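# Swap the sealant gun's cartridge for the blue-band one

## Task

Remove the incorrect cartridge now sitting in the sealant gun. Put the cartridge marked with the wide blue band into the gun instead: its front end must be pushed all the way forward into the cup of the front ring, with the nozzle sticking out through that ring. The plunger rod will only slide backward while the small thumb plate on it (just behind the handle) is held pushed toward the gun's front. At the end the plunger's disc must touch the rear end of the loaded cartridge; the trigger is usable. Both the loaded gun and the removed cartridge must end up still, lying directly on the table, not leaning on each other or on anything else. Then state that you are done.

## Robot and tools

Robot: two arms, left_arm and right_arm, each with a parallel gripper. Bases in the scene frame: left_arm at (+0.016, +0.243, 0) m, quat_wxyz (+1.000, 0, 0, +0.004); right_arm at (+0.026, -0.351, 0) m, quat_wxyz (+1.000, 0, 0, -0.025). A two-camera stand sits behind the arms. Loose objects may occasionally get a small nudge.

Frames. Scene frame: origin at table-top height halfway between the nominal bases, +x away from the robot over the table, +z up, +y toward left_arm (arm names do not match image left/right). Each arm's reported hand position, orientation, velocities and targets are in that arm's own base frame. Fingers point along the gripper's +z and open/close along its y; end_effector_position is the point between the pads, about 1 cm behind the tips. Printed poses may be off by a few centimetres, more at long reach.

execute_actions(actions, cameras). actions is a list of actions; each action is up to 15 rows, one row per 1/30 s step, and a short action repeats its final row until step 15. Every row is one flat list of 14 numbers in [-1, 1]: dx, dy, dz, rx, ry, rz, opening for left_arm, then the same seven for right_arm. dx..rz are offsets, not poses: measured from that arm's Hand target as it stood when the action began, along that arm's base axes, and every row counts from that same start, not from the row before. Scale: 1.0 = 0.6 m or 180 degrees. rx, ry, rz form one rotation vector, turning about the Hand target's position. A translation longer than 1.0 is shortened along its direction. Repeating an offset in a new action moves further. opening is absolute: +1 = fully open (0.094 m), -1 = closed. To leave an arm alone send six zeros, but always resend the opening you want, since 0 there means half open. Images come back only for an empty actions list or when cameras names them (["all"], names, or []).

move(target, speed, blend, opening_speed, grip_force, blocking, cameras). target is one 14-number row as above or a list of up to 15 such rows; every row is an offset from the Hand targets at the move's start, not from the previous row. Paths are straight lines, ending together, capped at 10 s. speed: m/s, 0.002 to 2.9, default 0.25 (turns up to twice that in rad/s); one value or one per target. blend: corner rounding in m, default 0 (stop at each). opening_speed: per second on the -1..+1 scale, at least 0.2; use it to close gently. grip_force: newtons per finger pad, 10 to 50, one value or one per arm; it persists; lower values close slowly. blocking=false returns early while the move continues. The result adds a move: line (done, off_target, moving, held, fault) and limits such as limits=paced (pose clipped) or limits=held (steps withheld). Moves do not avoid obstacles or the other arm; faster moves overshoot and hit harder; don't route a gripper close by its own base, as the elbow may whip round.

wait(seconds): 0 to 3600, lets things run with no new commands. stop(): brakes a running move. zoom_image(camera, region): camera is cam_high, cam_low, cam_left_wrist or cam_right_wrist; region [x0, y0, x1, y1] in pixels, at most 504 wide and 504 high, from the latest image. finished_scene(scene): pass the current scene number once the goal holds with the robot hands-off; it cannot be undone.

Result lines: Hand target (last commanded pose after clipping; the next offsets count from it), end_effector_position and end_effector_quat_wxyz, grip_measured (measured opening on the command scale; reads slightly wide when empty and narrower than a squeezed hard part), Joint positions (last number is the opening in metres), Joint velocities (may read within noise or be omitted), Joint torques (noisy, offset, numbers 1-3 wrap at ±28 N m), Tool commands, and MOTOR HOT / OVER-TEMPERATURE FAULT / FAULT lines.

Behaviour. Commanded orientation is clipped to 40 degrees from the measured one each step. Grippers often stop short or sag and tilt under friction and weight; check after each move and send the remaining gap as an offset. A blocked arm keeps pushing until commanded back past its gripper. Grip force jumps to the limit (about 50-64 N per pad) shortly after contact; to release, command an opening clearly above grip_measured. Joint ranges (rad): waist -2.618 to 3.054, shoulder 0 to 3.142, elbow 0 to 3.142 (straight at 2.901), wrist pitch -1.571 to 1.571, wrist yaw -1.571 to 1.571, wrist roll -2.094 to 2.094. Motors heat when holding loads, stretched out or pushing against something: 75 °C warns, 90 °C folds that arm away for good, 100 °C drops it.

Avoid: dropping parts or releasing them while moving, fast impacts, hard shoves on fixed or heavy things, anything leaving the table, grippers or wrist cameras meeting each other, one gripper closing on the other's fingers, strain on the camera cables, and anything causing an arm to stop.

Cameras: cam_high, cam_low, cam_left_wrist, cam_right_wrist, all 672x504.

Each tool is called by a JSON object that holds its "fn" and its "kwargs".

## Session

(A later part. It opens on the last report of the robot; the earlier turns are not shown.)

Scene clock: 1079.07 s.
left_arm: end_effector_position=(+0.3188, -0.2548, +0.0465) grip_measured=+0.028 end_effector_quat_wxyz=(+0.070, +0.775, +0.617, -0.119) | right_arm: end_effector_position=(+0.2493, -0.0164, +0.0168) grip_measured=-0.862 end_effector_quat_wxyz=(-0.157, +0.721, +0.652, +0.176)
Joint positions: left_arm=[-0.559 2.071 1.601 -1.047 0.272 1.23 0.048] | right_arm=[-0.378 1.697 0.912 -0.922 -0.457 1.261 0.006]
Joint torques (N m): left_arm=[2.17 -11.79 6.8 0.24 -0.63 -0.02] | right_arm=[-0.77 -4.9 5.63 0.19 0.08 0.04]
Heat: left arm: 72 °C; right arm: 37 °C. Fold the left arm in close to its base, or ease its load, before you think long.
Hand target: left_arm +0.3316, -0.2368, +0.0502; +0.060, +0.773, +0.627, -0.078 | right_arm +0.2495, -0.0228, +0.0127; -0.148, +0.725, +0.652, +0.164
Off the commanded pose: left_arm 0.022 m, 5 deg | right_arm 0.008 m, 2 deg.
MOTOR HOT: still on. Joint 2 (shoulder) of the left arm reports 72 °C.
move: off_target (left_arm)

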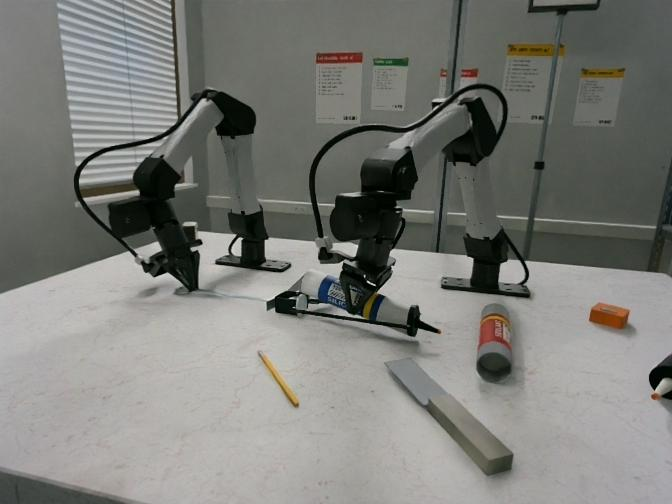

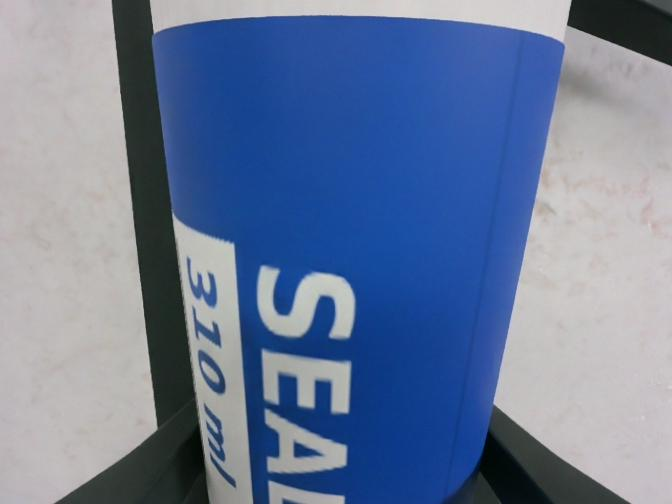

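{"fn": "move", "kwargs": {"target": [[0.008,0.05,0.0,0,0,0.0,-0.3, 0,-0.01,0,0,0,0,-1],[0.008,0.05,-0.025,0.02,-0.003,0,-0.3, 0,-0.01,0,0,0,0,-1]], "speed": 0.1, "cameras": ["cam_low","cam_left_wrist"]}}

{"fn": "zoom_image", "kwargs": {"camera": "cam_low", "region": [270, 260, 370, 330]}}

{"fn": "zoom_image", "kwargs": {"camera": "cam_low", "region": [370, 290, 450, 350]}}

Scene clock: 1087.60 s.
left_arm: end_effector_position=(+0.3222, -0.2454, +0.0390) grip_measured=+0.028 end_effector_quat_wxyz=(+0.073, +0.780, +0.610, -0.120) | right_arm: end_effector_position=(+0.2486, -0.0093, +0.0198) grip_measured=-0.862 end_effector_quat_wxyz=(-0.173, +0.719, +0.646, +0.190)
Joint positions: left_arm=[-0.533 2.071 1.57 -1.021 0.278 1.274 0.048] | right_arm=[-0.378 1.7 0.912 -0.938 -0.499 1.26 0.006]
Joint torques (N m): left_arm=[3.64 -12.37 4.78 0.11 -1.22 0.05] | right_arm=[-2.81 -4.34 6.75 0.15 0.47 -0.16]
Heat: left arm: 72 °C; right arm: 37 °C.
Hand target: left_arm +0.3364, -0.2068, +0.0352; +0.039, +0.775, +0.629, -0.055 | right_arm +0.2495, -0.0287, +0.0127; -0.148, +0.725, +0.652, +0.164
Off the commanded pose: left_arm 0.041 m, 9 deg | right_arm 0.021 m, 4 deg.
MOTOR HOT: cleared for the motors of the left arm.
move: off_target (left_arm, right_arm)

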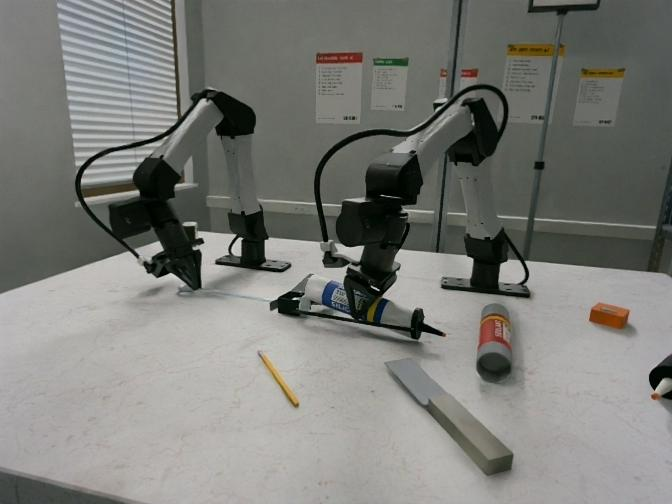

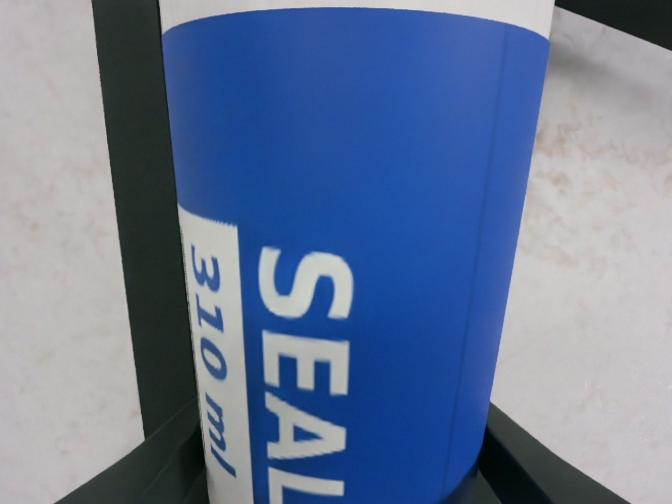

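Scaled by 5.040.

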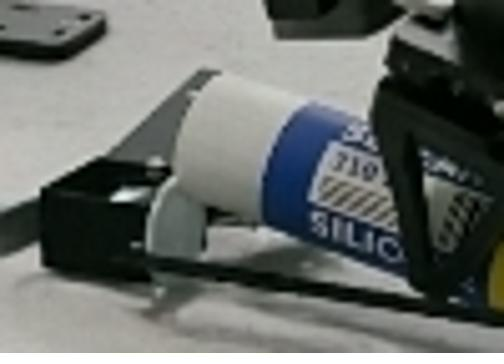

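Scaled by 6.300.

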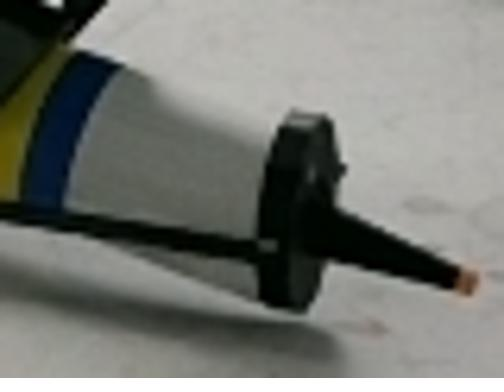

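{"fn": "move", "kwargs": {"target": [[0.0,-0.03,0.04,-0.02,0.003,0.0,-0.3, 0,0.0,0,0,0,0,-1],[0.0,0.01,0.035,-0.02,0.003,0,-0.3, 0,0,0,0,0,0,-1]], "speed": 0.1, "cameras": ["cam_low","cam_left_wrist"]}}

{"fn": "zoom_image", "kwargs": {"camera": "cam_low", "region": [270, 260, 370, 330]}}

{"fn": "zoom_image", "kwargs": {"camera": "cam_low", "region": [370, 290, 450, 350]}}

Scene clock: 1118.80 s.
left_arm: end_effector_position=(+0.3213, -0.2438, +0.0421) grip_measured=+0.028 end_effector_quat_wxyz=(+0.077, +0.782, +0.605, -0.128) | right_arm: end_effector_position=(+0.2487, -0.0079, +0.0197) grip_measured=-0.862 end_effector_quat_wxyz=(-0.176, +0.718, +0.645, +0.193)
Joint positions: left_arm=[-0.523 2.063 1.567 -1.028 0.297 1.295 0.048] | right_arm=[-0.378 1.704 0.912 -0.938 -0.507 1.259 0.006]
Joint torques (N m): left_arm=[6.11 -15.9 5.38 -0.12 -0.82 0.17] | right_arm=[-2.88 -4.79 6.69 0.18 0.52 -0.12]
Heat: left arm: 70 °C; right arm: 36 °C.
Hand target: left_arm +0.3363, -0.2008, +0.0561; +0.060, +0.773, +0.627, -0.078 | right_arm +0.2495, -0.0287, +0.0127; -0.148, +0.725, +0.652, +0.164
Off the commanded pose: left_arm 0.048 m, 7 deg | right_arm 0.022 m, 5 deg.
move: off_target (left_arm)

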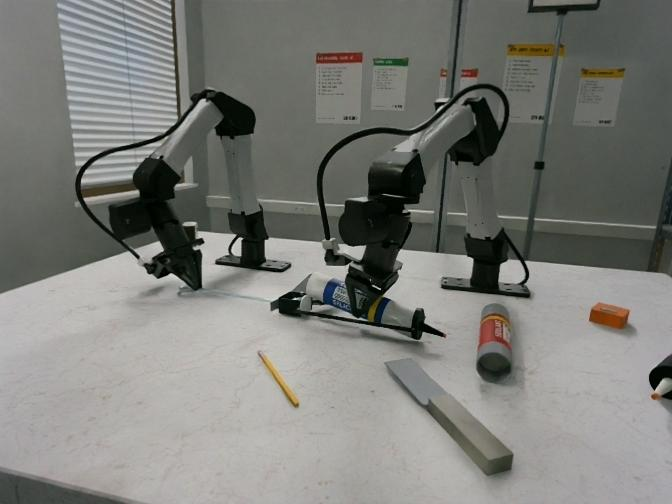

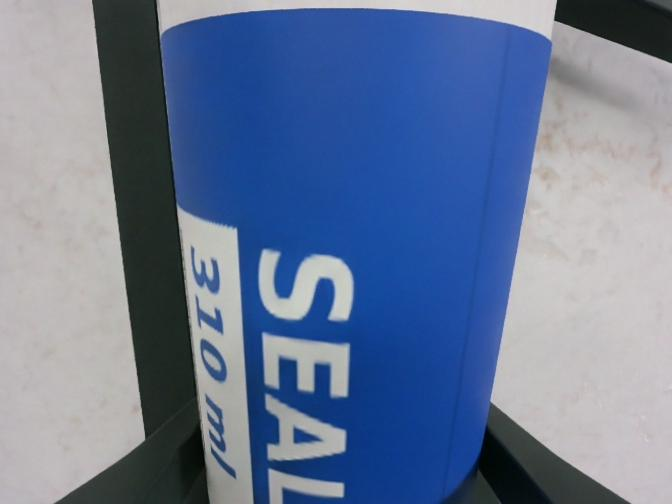

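Scaled by 5.040.

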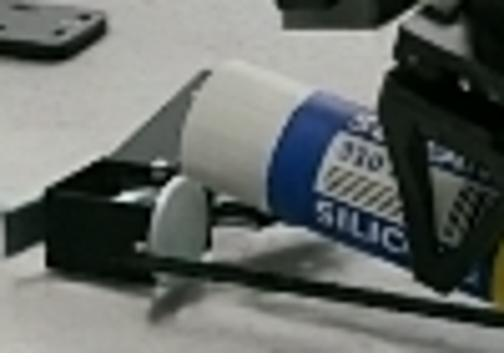

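Scaled by 6.300.

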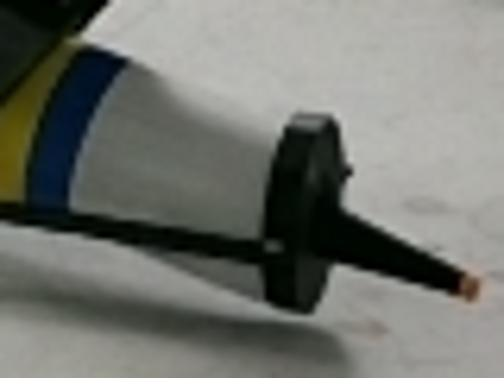

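{"fn": "move", "kwargs": {"target": [[0.0,-0.05,0.006,0,0,0.0,-0.3, 0,0.0,0,0,0,0,-1],[0.022,-0.04,0.006,0,0,0.03,-0.3, 0,0.0,0,0,0,0,-1],[0.022,0.02,0.003,0,0,0.03,-0.3, 0,0.0,0,0,0,0,-1]], "speed": 0.1, "cameras": ["cam_low","cam_left_wrist"]}}

{"fn": "zoom_image", "kwargs": {"camera": "cam_low", "region": [270, 260, 450, 350]}}

Scene clock: 1133.37 s.
left_arm: end_effector_position=(+0.3315, -0.2400, +0.0450) grip_measured=+0.028 end_effector_quat_wxyz=(+0.084, +0.755, +0.636, -0.137) | right_arm: end_effector_position=(+0.2489, -0.0033, +0.0225) grip_measured=-0.862 end_effector_quat_wxyz=(-0.185, +0.716, +0.641, +0.204)
Joint positions: left_arm=[-0.493 2.073 1.589 -1.029 0.319 1.239 0.048] | right_arm=[-0.378 1.704 0.912 -0.947 -0.536 1.257 0.006]
Joint torques (N m): left_arm=[6.82 -16.05 5.52 -0.11 -1.08 0.13] | right_arm=[-2.76 -4.96 6.95 0.22 0.76 -0.15]
Heat: left arm: 69 °C; right arm: 36 °C.
Hand target: left_arm +0.3495, -0.1889, +0.0580; +0.064, +0.742, +0.663, -0.075 | right_arm +0.2496, -0.0288, +0.0127; -0.148, +0.725, +0.652, +0.164
Off the commanded pose: left_arm 0.056 m, 8 deg | right_arm 0.027 m, 7 deg.
move: off_target (left_arm)

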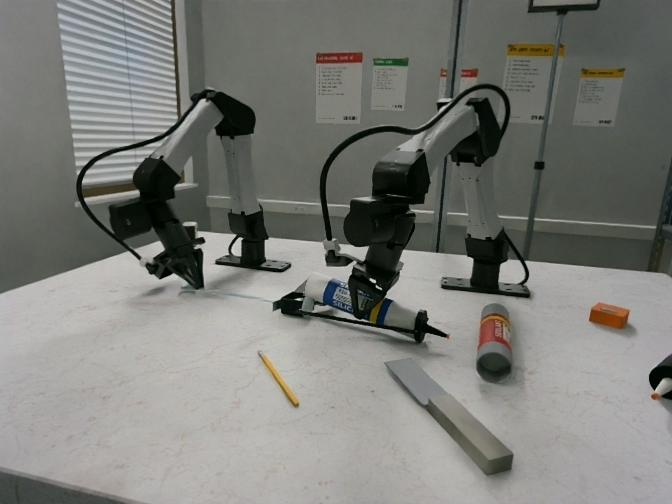

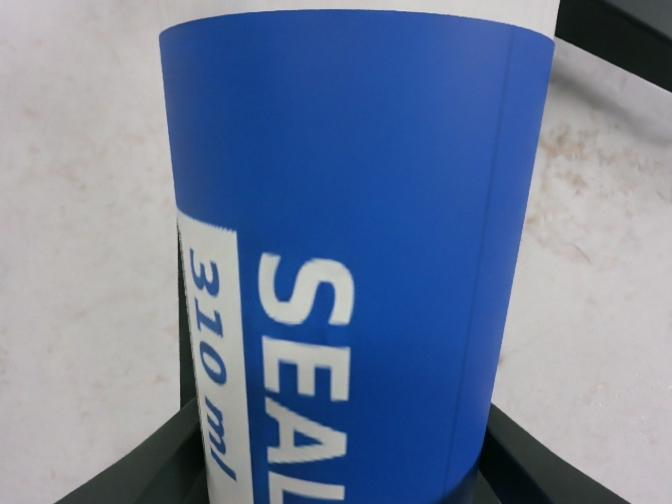

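Scaled by 2.800.

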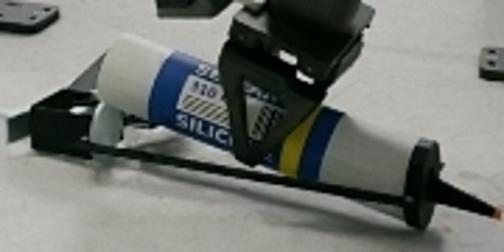

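{"fn": "move", "kwargs": {"target": [[-0.024,-0.09,0.0,0,0,0.0,-0.3, 0,0.02,0,0,0,0,-1],[-0.024,-0.09,-0.03,0,0,0.0,-0.3, 0,0.02,0,0,0,0,-1],[-0.024,-0.09,-0.03,0,0,0.0,0.35, 0,0.02,0,0,0,0,-1],[-0.024,-0.08,0.13,0,0,0.0,0.5, 0,0.02,0,0,0,0,-1]], "speed": [0.1,0.08,0.1,0.15], "opening_speed": 0.7, "cameras": ["cam_low","cam_left_wrist","cam_high"]}}

{"fn": "zoom_image", "kwargs": {"camera": "cam_low", "region": [270, 250, 450, 350]}}

Scene clock: 1177.83 s.
left_arm: end_effector_position=(+0.3289, -0.2388, +0.1225) grip_measured=+0.497 end_effector_quat_wxyz=(+0.049, +0.742, +0.663, -0.086) | right_arm: end_effector_position=(+0.2494, -0.0061, +0.0177) grip_measured=-0.862 end_effector_quat_wxyz=(-0.173, +0.720, +0.645, +0.187)
Joint positions: left_arm=[-0.546 2.054 1.893 -1.365 0.193 1.134 0.07] | right_arm=[-0.363 1.703 0.908 -0.925 -0.496 1.28 0.006]
Joint torques (N m): left_arm=[0.94 -12.34 8.12 0.27 -0.02 -0.01] | right_arm=[-0.23 -6.06 5.11 0.31 0.38 0.07]
Heat: left arm: 68 °C; right arm: 37 °C.
Hand target: left_arm +0.3352, -0.2368, +0.1360; +0.064, +0.742, +0.663, -0.075 | right_arm +0.2495, -0.0167, +0.0127; -0.148, +0.725, +0.652, +0.164
Off the commanded pose: left_arm 0.015 m, 2 deg | right_arm 0.012 m, 4 deg.
move: off_target (left_arm, right_arm); target 3's new opening was sent with left_arm's hand 0.008 m and 3 deg from that target; target 4's new opening was sent with left_arm's hand 0.015 m and 2 deg from that target
Images, in order (width x height): cam_high 672x504, cam_low 672x504, cam_left_wrist 672x504.

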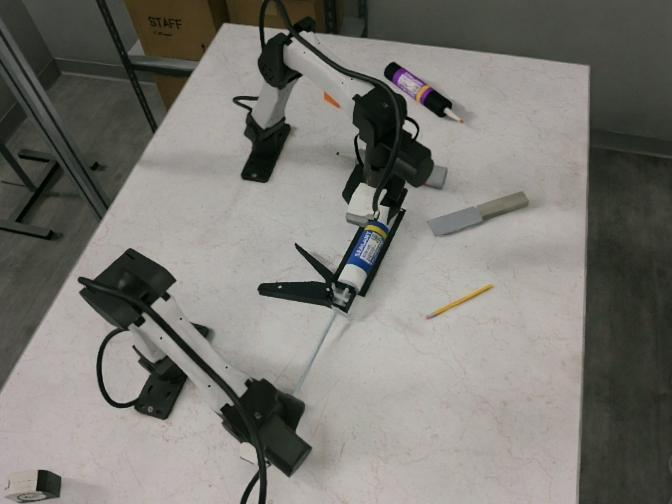

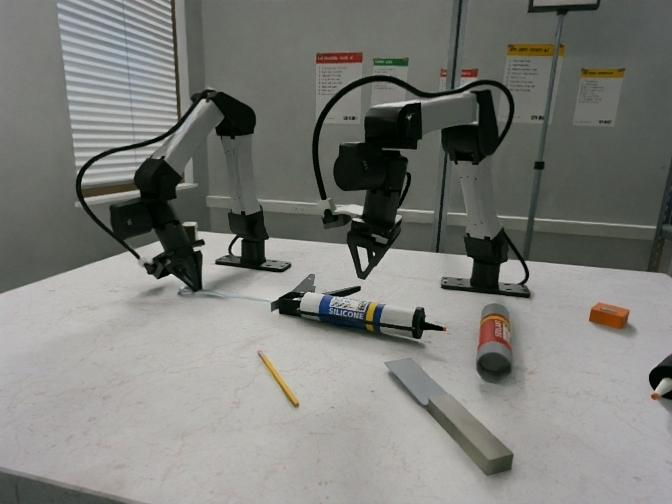

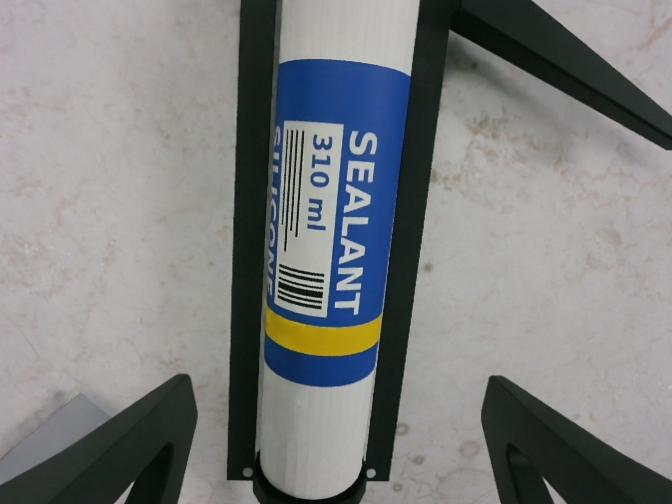

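Scaled by 2.800.

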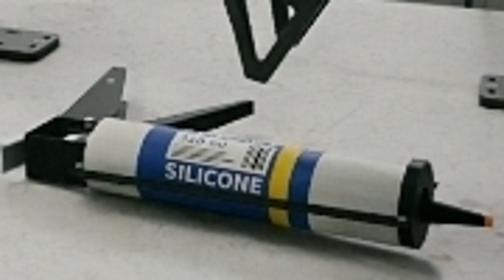

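{"fn": "move", "kwargs": {"target": [0,0,0,0,0,0.0,0.5, 0.012,0.1,0.005,0,0,0,-1], "speed": 0.06, "cameras": ["cam_low","cam_left_wrist"]}}

{"fn": "zoom_image", "kwargs": {"camera": "cam_low", "region": [270, 250, 450, 350]}}

Scene clock: 1187.33 s.
left_arm: end_effector_position=(+0.3288, -0.2388, +0.1225) grip_measured=+0.498 end_effector_quat_wxyz=(+0.049, +0.742, +0.663, -0.086) | right_arm: end_effector_position=(+0.2561, +0.0371, +0.0170) grip_measured=-0.862 end_effector_quat_wxyz=(-0.149, +0.726, +0.652, +0.160)
Joint positions: left_arm=[-0.546 2.054 1.893 -1.365 0.193 1.134 0.07] | right_arm=[-0.147 1.637 0.861 -0.823 -0.441 1.523 0.006]
Joint torques (N m): left_arm=[0.91 -12.31 8.06 0.3 -0.02 0.04] | right_arm=[1.72 -5.61 4.21 0.58 -0.25 0.22]
Heat: left arm: 69 °C; right arm: 37 °C.
Hand target: left_arm +0.3351, -0.2368, +0.1360; +0.064, +0.742, +0.663, -0.075 | right_arm +0.2567, +0.0432, +0.0157; -0.148, +0.725, +0.652, +0.164
Off the commanded pose: left_arm 0.015 m, 2 deg | right_arm 0.006 m, 0 deg.
move: done

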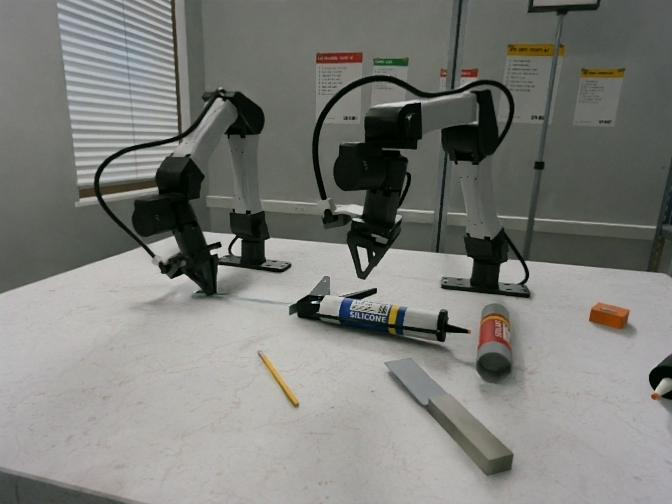

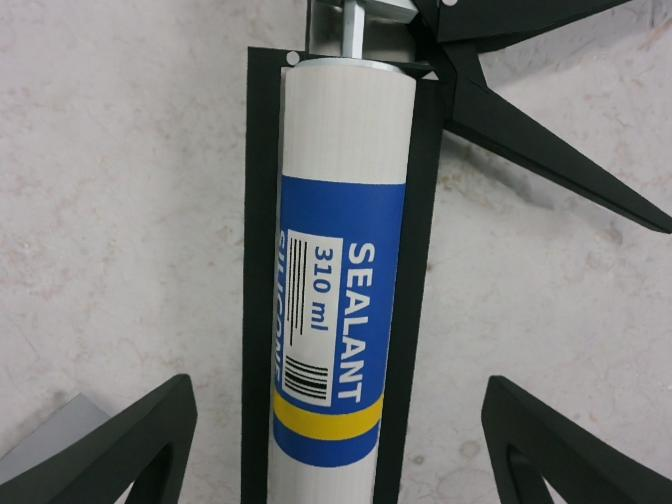

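Scaled by 2.800.

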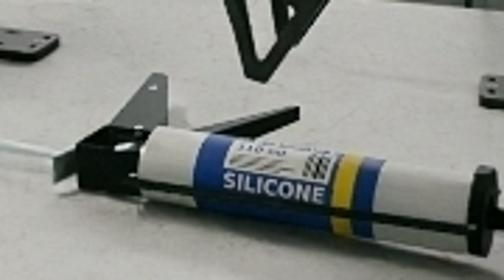

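{"fn": "zoom_image", "kwargs": {"camera": "cam_left_wrist", "region": [230, 0, 490, 200]}}

{"fn": "zoom_image", "kwargs": {"camera": "cam_low", "region": [400, 280, 520, 380]}}

Scaled by 1.938.

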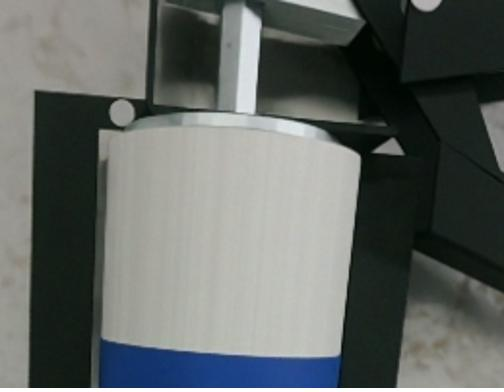

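Scaled by 4.200.

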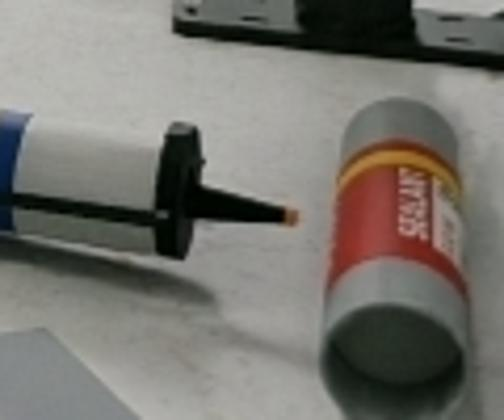

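{"fn": "move", "kwargs": {"target": [[0,0,0,0,0,0.0,1, -0.008,-0.085,0,0,0,0,-1],[0.0165,0.078,-0.085,0.062,-0.0112,-0.028,1, -0.008,-0.085,0,0,0,0,-1]], "speed": 0.1, "cameras": ["cam_low","cam_left_wrist"]}}

Scene clock: 1209.57 s.
left_arm: end_effector_position=(+0.3393, -0.1923, +0.0851) grip_measured=+0.998 end_effector_quat_wxyz=(-0.006, +0.773, +0.635, -0.009) | right_arm: end_effector_position=(+0.2501, +0.0050, +0.0180) grip_measured=-0.862 end_effector_quat_wxyz=(-0.162, +0.722, +0.649, +0.179)
Joint positions: left_arm=[-0.51 2.054 1.758 -1.293 0.013 1.256 0.094] | right_arm=[-0.305 1.668 0.881 -0.89 -0.477 1.346 0.006]
Joint torques (N m): left_arm=[0.95 -10.97 5.53 0.44 -0.08 0.06] | right_arm=[-2.28 -4.26 7.42 0.06 0.14 -0.16]
Heat: left arm: 69 °C; right arm: 37 °C.
Hand target: left_arm +0.3451, -0.1900, +0.0850; +0.000, +0.775, +0.632, +0.000 | right_arm +0.2519, -0.0077, +0.0158; -0.148, +0.725, +0.652, +0.164
Off the commanded pose: left_arm 0.006 m, 1 deg | right_arm 0.013 m, 2 deg.
move: off_target (right_arm)

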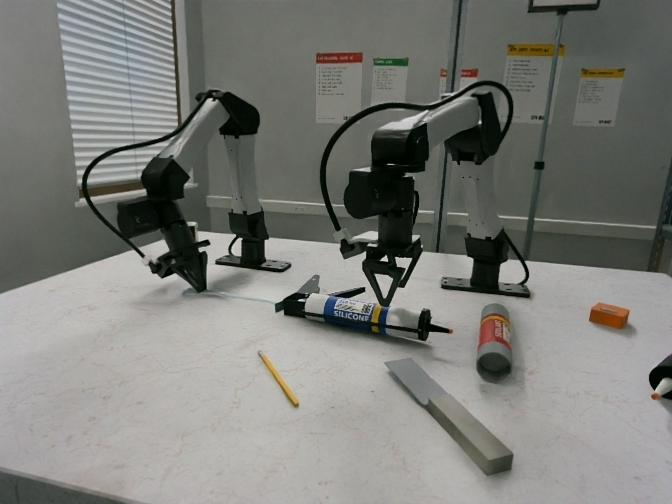

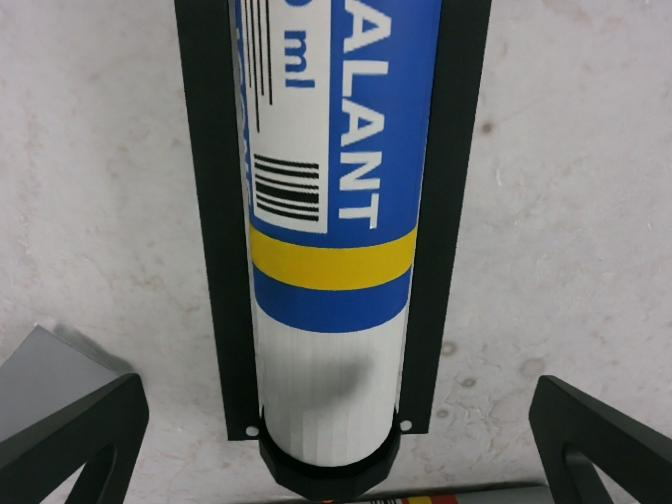

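{"fn": "move", "kwargs": {"target": [0,0,-0.05,0,0,0,1, 0,0,0,0,0,0,-1], "speed": 0.1, "cameras": ["cam_left_wrist","cam_high"]}}

Scene clock: 1232.07 s.
left_arm: end_effector_position=(+0.3396, -0.1923, +0.0576) grip_measured=+0.998 end_effector_quat_wxyz=(-0.003, +0.773, +0.635, -0.008) | right_arm: end_effector_position=(+0.2501, +0.0050, +0.0180) grip_measured=-0.862 end_effector_quat_wxyz=(-0.162, +0.722, +0.649, +0.179)
Joint positions: left_arm=[-0.51 2.061 1.659 -1.18 0.012 1.256 0.094] | right_arm=[-0.305 1.668 0.881 -0.89 -0.477 1.346 0.006]
Joint torques (N m): left_arm=[1.02 -10.04 5.78 0.42 -0.12 0.13] | right_arm=[-2.22 -4.19 7.46 0.06 0.16 -0.13]
Heat: left arm: 66 °C; right arm: 36 °C.
Hand target: left_arm +0.3450, -0.1899, +0.0549; -0.001, +0.775, +0.633, +0.000 | right_arm +0.2519, -0.0077, +0.0158; -0.148, +0.725, +0.652, +0.164
Off the commanded pose: left_arm 0.007 m, 1 deg | right_arm 0.013 m, 2 deg.
move: done
Images, in order (width x height): cam_high 672x504, cam_left_wrist 672x504.

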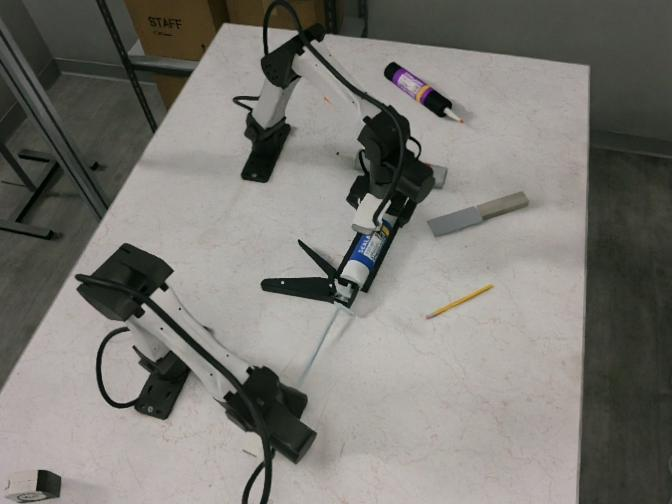

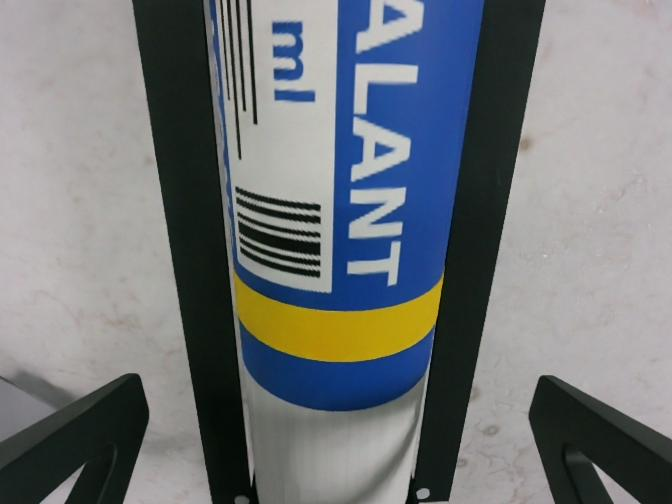

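{"fn": "move", "kwargs": {"target": [[0.003,0,-0.045,0,0,0,1, 0,0,0,0,0,0,-1],[0.003,0,-0.045,0,0,0,0.6, 0,0,0,0,0,0,-1]], "speed": 0.1, "cameras": ["cam_left_wrist","cam_right_wrist"]}}

Scene clock: 1237.20 s.
left_arm: end_effector_position=(+0.3406, -0.1928, +0.0302) grip_measured=+0.681 end_effector_quat_wxyz=(-0.005, +0.774, +0.633, -0.008) | right_arm: end_effector_position=(+0.2497, +0.0047, +0.0180) grip_measured=-0.862 end_effector_quat_wxyz=(-0.162, +0.722, +0.648, +0.179)
Joint positions: left_arm=[-0.51 2.091 1.592 -1.086 0.011 1.26 0.079] | right_arm=[-0.307 1.668 0.881 -0.892 -0.477 1.345 0.006]
Joint torques (N m): left_arm=[1.31 -10.35 5.56 0.41 -0.11 0.1] | right_arm=[-2.13 -4.34 7.45 0.06 0.18 -0.15]
Heat: left arm: 65 °C; right arm: 36 °C.
Hand target: left_arm +0.3469, -0.1900, +0.0280; +0.000, +0.775, +0.632, +0.000 | right_arm +0.2520, -0.0078, +0.0158; -0.148, +0.725, +0.652, +0.164
Off the commanded pose: left_arm 0.007 m, 1 deg | right_arm 0.013 m, 2 deg.
move: done

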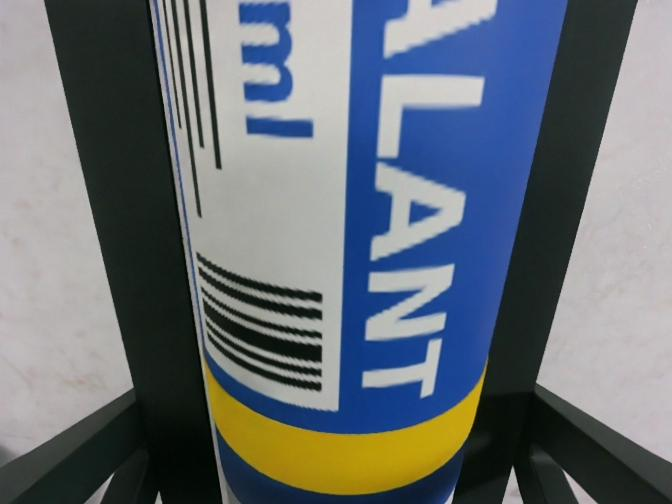

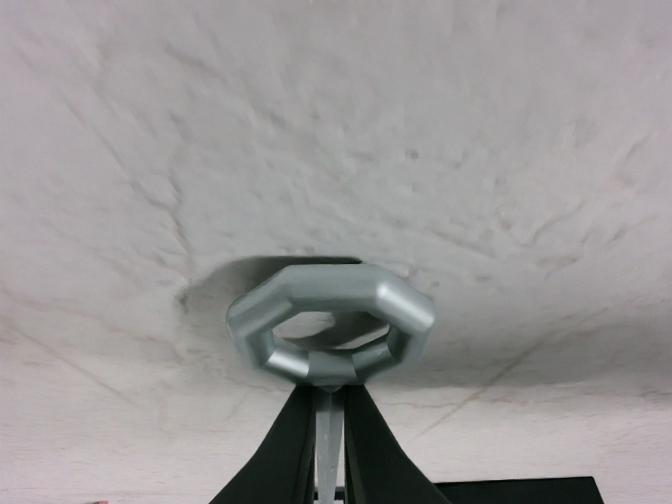

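{"fn": "move", "kwargs": {"target": [[0,0,0,0,0,0,0.5, 0,0,0,0,0,0,-1],[0,0,0,0,0,0,0.5, 0.004,0.04,0.004,0,0,0,-1]], "speed": 0.05, "cameras": ["cam_left_wrist","cam_high"]}}

Scene clock: 1241.70 s.
left_arm: end_effector_position=(+0.3404, -0.1920, +0.0302) grip_measured=+0.681 end_effector_quat_wxyz=(-0.006, +0.773, +0.634, -0.008) | right_arm: end_effector_position=(+0.2502, +0.0091, +0.0174) grip_measured=-0.862 end_effector_quat_wxyz=(-0.151, +0.729, +0.649, +0.156)
Joint positions: left_arm=[-0.508 2.091 1.592 -1.089 0.011 1.26 0.079] | right_arm=[-0.257 1.653 0.881 -0.883 -0.43 1.412 0.006]
Joint torques (N m): left_arm=[0.95 -10.39 5.67 0.5 -0.09 0.09] | right_arm=[2.13 -5.6 5.16 0.39 -0.29 0.17]
Heat: left arm: 64 °C; right arm: 37 °C.
Hand target: left_arm +0.3469, -0.1900, +0.0280; +0.000, +0.775, +0.632, +0.000 | right_arm +0.2543, +0.0162, +0.0182; -0.148, +0.725, +0.652, +0.164
Off the commanded pose: left_arm 0.007 m, 1 deg | right_arm 0.008 m, 1 deg.
move: done
Images, in order (width x height): cam_high 672x504, cam_left_wrist 672x504.

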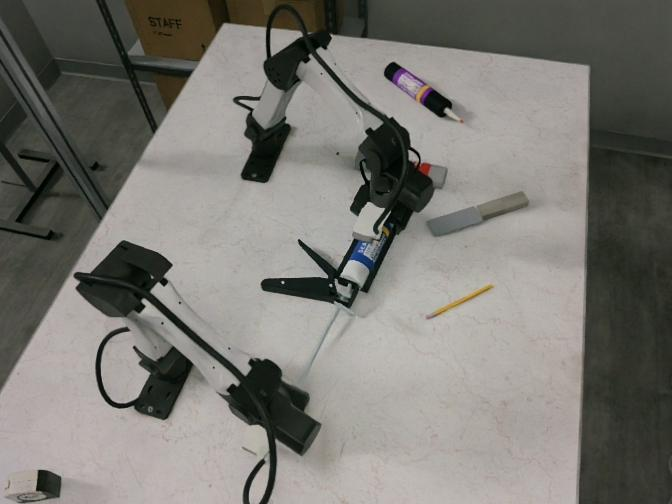

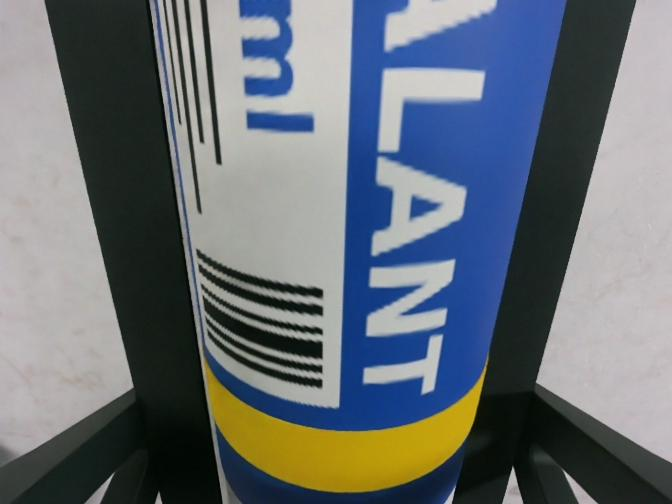

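{"fn": "move", "kwargs": {"target": [0,0,0,0,0,0,0.5, 0.005,0.04,0.004,0,0,0,-1], "speed": 0.05, "cameras": ["cam_left_wrist","cam_right_wrist"]}}

{"fn": "zoom_image", "kwargs": {"camera": "cam_left_wrist", "region": [120, 300, 570, 504]}}

Scene clock: 1247.40 s.
left_arm: end_effector_position=(+0.3424, -0.1839, +0.0302) grip_measured=+0.681 end_effector_quat_wxyz=(-0.013, +0.770, +0.637, +0.000) | right_arm: end_effector_position=(+0.2554, +0.0195, +0.0173) grip_measured=-0.862 end_effector_quat_wxyz=(-0.129, +0.734, +0.653, +0.135)
Joint positions: left_arm=[-0.497 2.091 1.592 -1.097 -0.009 1.262 0.079] | right_arm=[-0.175 1.635 0.881 -0.853 -0.374 1.506 0.006]
Joint torques (N m): left_arm=[-0.01 -10.22 5.68 0.51 0.09 0.08] | right_arm=[3.03 -5.86 4.04 0.46 -0.9 0.21]
Heat: left arm: 62 °C; right arm: 36 °C.
Hand target: left_arm +0.3469, -0.1901, +0.0280; +0.000, +0.775, +0.632, +0.000 | right_arm +0.2573, +0.0402, +0.0205; -0.148, +0.725, +0.652, +0.164
Off the commanded pose: left_arm 0.008 m, 2 deg | right_arm 0.021 m, 4 deg.
move: off_target (right_arm)

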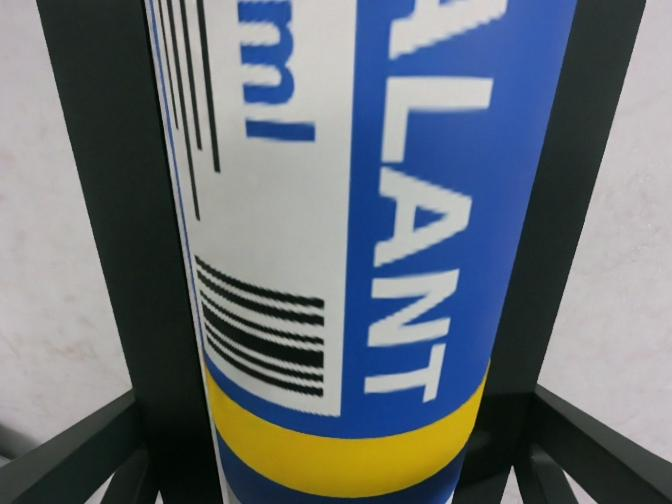

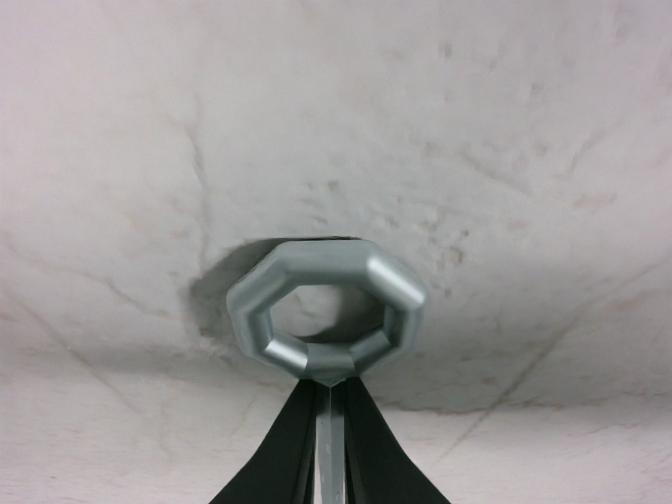

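Scaled by 1.120.

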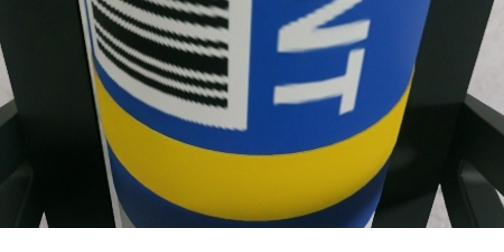

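{"fn": "move", "kwargs": {"target": [0.003,-0.02,0,0,0,0,0.45, 0,0,0,0,0,0,-1], "speed": 0.05, "cameras": ["cam_left_wrist","cam_low"]}}

{"fn": "zoom_image", "kwargs": {"camera": "cam_low", "region": [150, 200, 500, 460]}}

Scene clock: 1253.23 s.
left_arm: end_effector_position=(+0.3429, -0.1841, +0.0301) grip_measured=+0.681 end_effector_quat_wxyz=(-0.019, +0.770, +0.638, +0.003) | right_arm: end_effector_position=(+0.2547, +0.0196, +0.0172) grip_measured=-0.862 end_effector_quat_wxyz=(-0.129, +0.735, +0.651, +0.135)
Joint positions: left_arm=[-0.501 2.101 1.607 -1.111 -0.019 1.256 0.079] | right_arm=[-0.175 1.633 0.879 -0.853 -0.374 1.51 0.006]
Joint torques (N m): left_arm=[-1.4 -8.73 7.35 0.5 0.17 -0.16] | right_arm=[3.1 -5.75 4.45 0.45 -0.87 0.2]
Heat: left arm: 61 °C; right arm: 36 °C.
Hand target: left_arm +0.3487, -0.2020, +0.0279; +0.000, +0.775, +0.633, +0.000 | right_arm +0.2573, +0.0402, +0.0205; -0.148, +0.725, +0.652, +0.164
Off the commanded pose: left_arm 0.019 m, 2 deg | right_arm 0.021 m, 4 deg.
move: off_target (left_arm)
Images, in order (width x height): cam_low 672x504, cam_left_wrist 672x504.

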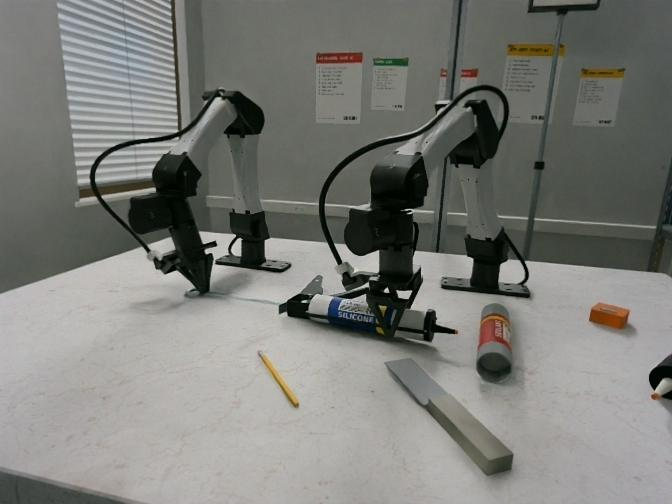

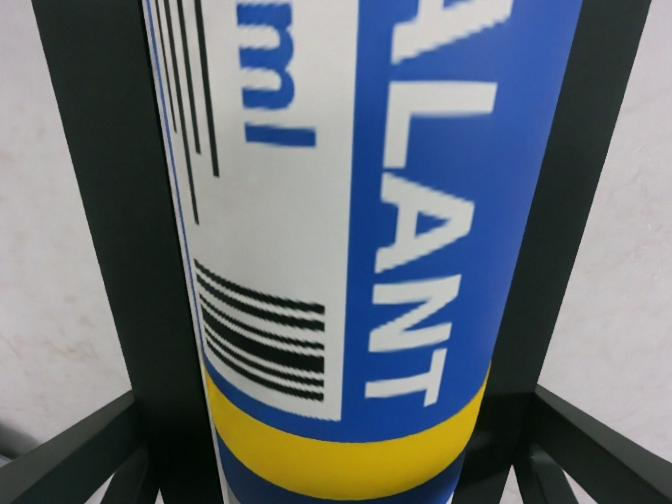

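Scaled by 1.440.

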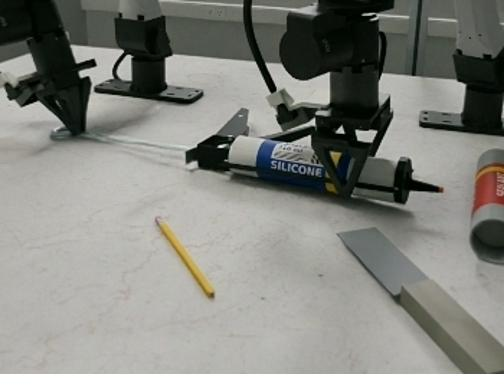

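{"fn": "move", "kwargs": {"target": [0.002,-0.02,0,0,0,0,0.45, 0.003,0.035,0,0,0,0,-1], "speed": 0.05, "cameras": ["cam_left_wrist","cam_right_wrist"]}}

Scene clock: 1257.50 s.
left_arm: end_effector_position=(+0.3455, -0.1815, +0.0298) grip_measured=+0.681 end_effector_quat_wxyz=(-0.038, +0.770, +0.636, +0.019) | right_arm: end_effector_position=(+0.2551, +0.0249, +0.0170) grip_measured=-0.862 end_effector_quat_wxyz=(-0.107, +0.742, +0.652, +0.112)
Joint positions: left_arm=[-0.512 2.127 1.644 -1.145 -0.063 1.247 0.079] | right_arm=[-0.112 1.613 0.874 -0.84 -0.311 1.586 0.006]
Joint torques (N m): left_arm=[-2.82 -9.16 7.88 0.59 0.59 -0.33] | right_arm=[4.3 -5.23 4.14 0.66 -1.41 0.24]
Heat: left arm: 61 °C; right arm: 36 °C.
Hand target: left_arm +0.3499, -0.2140, +0.0280; +0.000, +0.775, +0.632, +0.000 | right_arm +0.2591, +0.0612, +0.0205; -0.148, +0.725, +0.652, +0.164
Off the commanded pose: left_arm 0.033 m, 5 deg | right_arm 0.037 m, 8 deg.
move: off_target (left_arm, right_arm)

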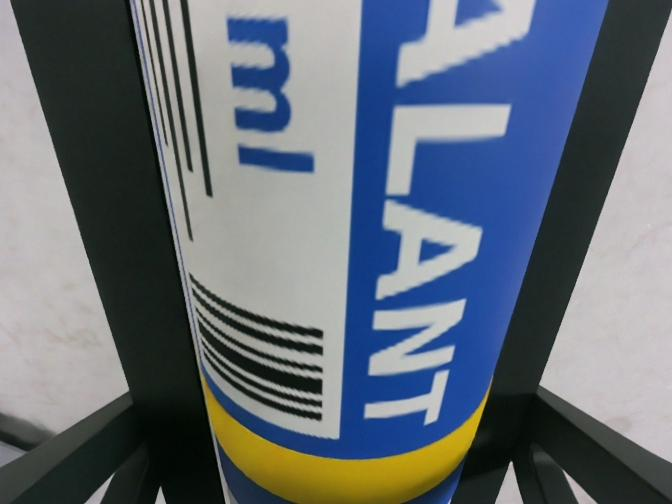

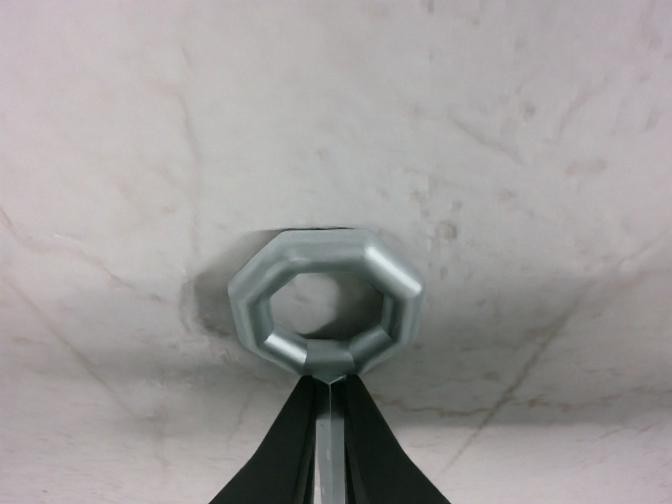

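{"fn": "move", "kwargs": {"target": [[0,0.046,0,0,0,0,0.5, 0,-0.05,0,0,0,0,-1],[0,0.046,0,0,0,0,1, 0,-0.05,0,0,0,0,-1]], "speed": 0.08}}

{"fn": "move", "kwargs": {"target": [0.0,-0.01,0.17,0,0,0,1, 0,0,0,0,0,0,-1], "speed": 0.15, "cameras": ["cam_left_wrist","cam_low"]}}

{"fn": "zoom_image", "kwargs": {"camera": "cam_low", "region": [260, 260, 480, 360]}}

Scene clock: 1266.03 s.
left_arm: end_effector_position=(+0.3459, -0.1836, +0.0245) grip_measured=+0.998 end_effector_quat_wxyz=(-0.016, +0.772, +0.635, +0.002) | right_arm: end_effector_position=(+0.2559, +0.0226, +0.0181) grip_measured=-0.862 end_effector_quat_wxyz=(-0.130, +0.732, +0.653, +0.143)
Joint positions: left_arm=[-0.495 2.11 1.599 -1.088 -0.016 1.27 0.094] | right_arm=[-0.171 1.628 0.874 -0.844 -0.388 1.507 0.006]
Joint torques (N m): left_arm=[0.98 -11.86 5.31 0.4 0.11 0.11] | right_arm=[-0.32 -4.18 6.5 0.3 -0.73 -0.11]
Heat: left arm: 61 °C; right arm: 36 °C.
Hand target: left_arm +0.3498, -0.1864, +0.0278; -0.001, +0.775, +0.632, +0.000 | right_arm +0.2592, +0.0312, +0.0206; -0.148, +0.725, +0.652, +0.164
Off the commanded pose: left_arm 0.006 m, 2 deg | right_arm 0.009 m, 3 deg.
move: off_target (right_arm); target 2's new opening was sent with left_arm's hand 0.008 m and 3 deg from that target

Scene clock: 1267.80 s.
left_arm: end_effector_position=(+0.3496, -0.1860, +0.1198) grip_measured=+0.998 end_effector_quat_wxyz=(-0.013, +0.772, +0.635, +0.002) | right_arm: end_effector_position=(+0.2559, +0.0226, +0.0181) grip_measured=-0.862 end_effector_quat_wxyz=(-0.130, +0.732, +0.653, +0.143)
Joint positions: left_arm=[-0.495 2.089 1.947 -1.452 -0.014 1.27 0.094] | right_arm=[-0.171 1.628 0.874 -0.844 -0.388 1.507 0.006]
Joint torques (N m): left_arm=[-0.21 -11.66 8.1 0.11 0.12 -0.05] | right_arm=[-0.4 -4.11 6.37 0.28 -0.73 -0.05]
Heat: left arm: 61 °C; right arm: 36 °C.
Hand target: left_arm +0.3499, -0.1924, +0.1300; +0.000, +0.775, +0.632, +0.000 | right_arm +0.2592, +0.0312, +0.0206; -0.148, +0.725, +0.652, +0.164
Off the commanded pose: left_arm 0.012 m, 2 deg | right_arm 0.010 m, 3 deg.
move: off_target (left_arm)
Images, in order (width x height): cam_low 672x504, cam_left_wrist 672x504.

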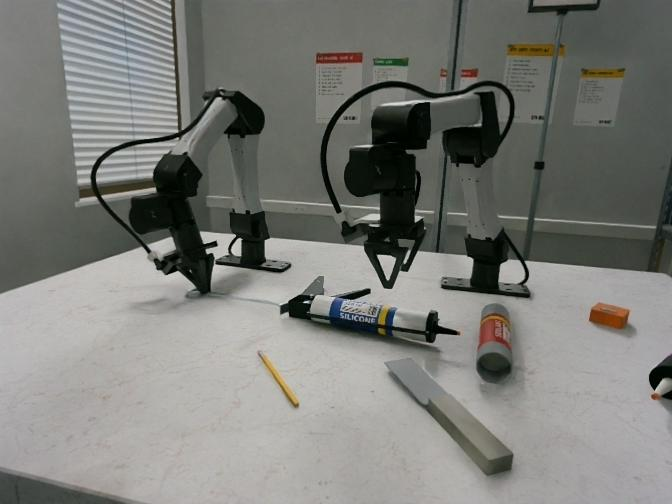

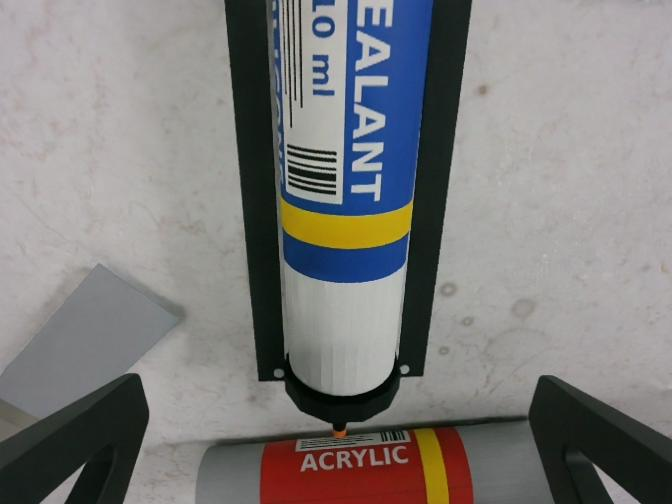

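Scaled by 2.291.

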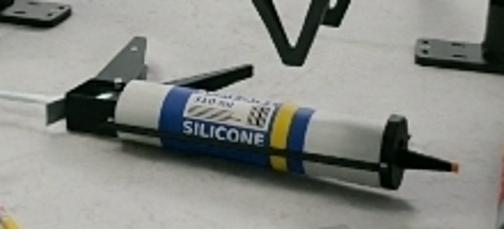

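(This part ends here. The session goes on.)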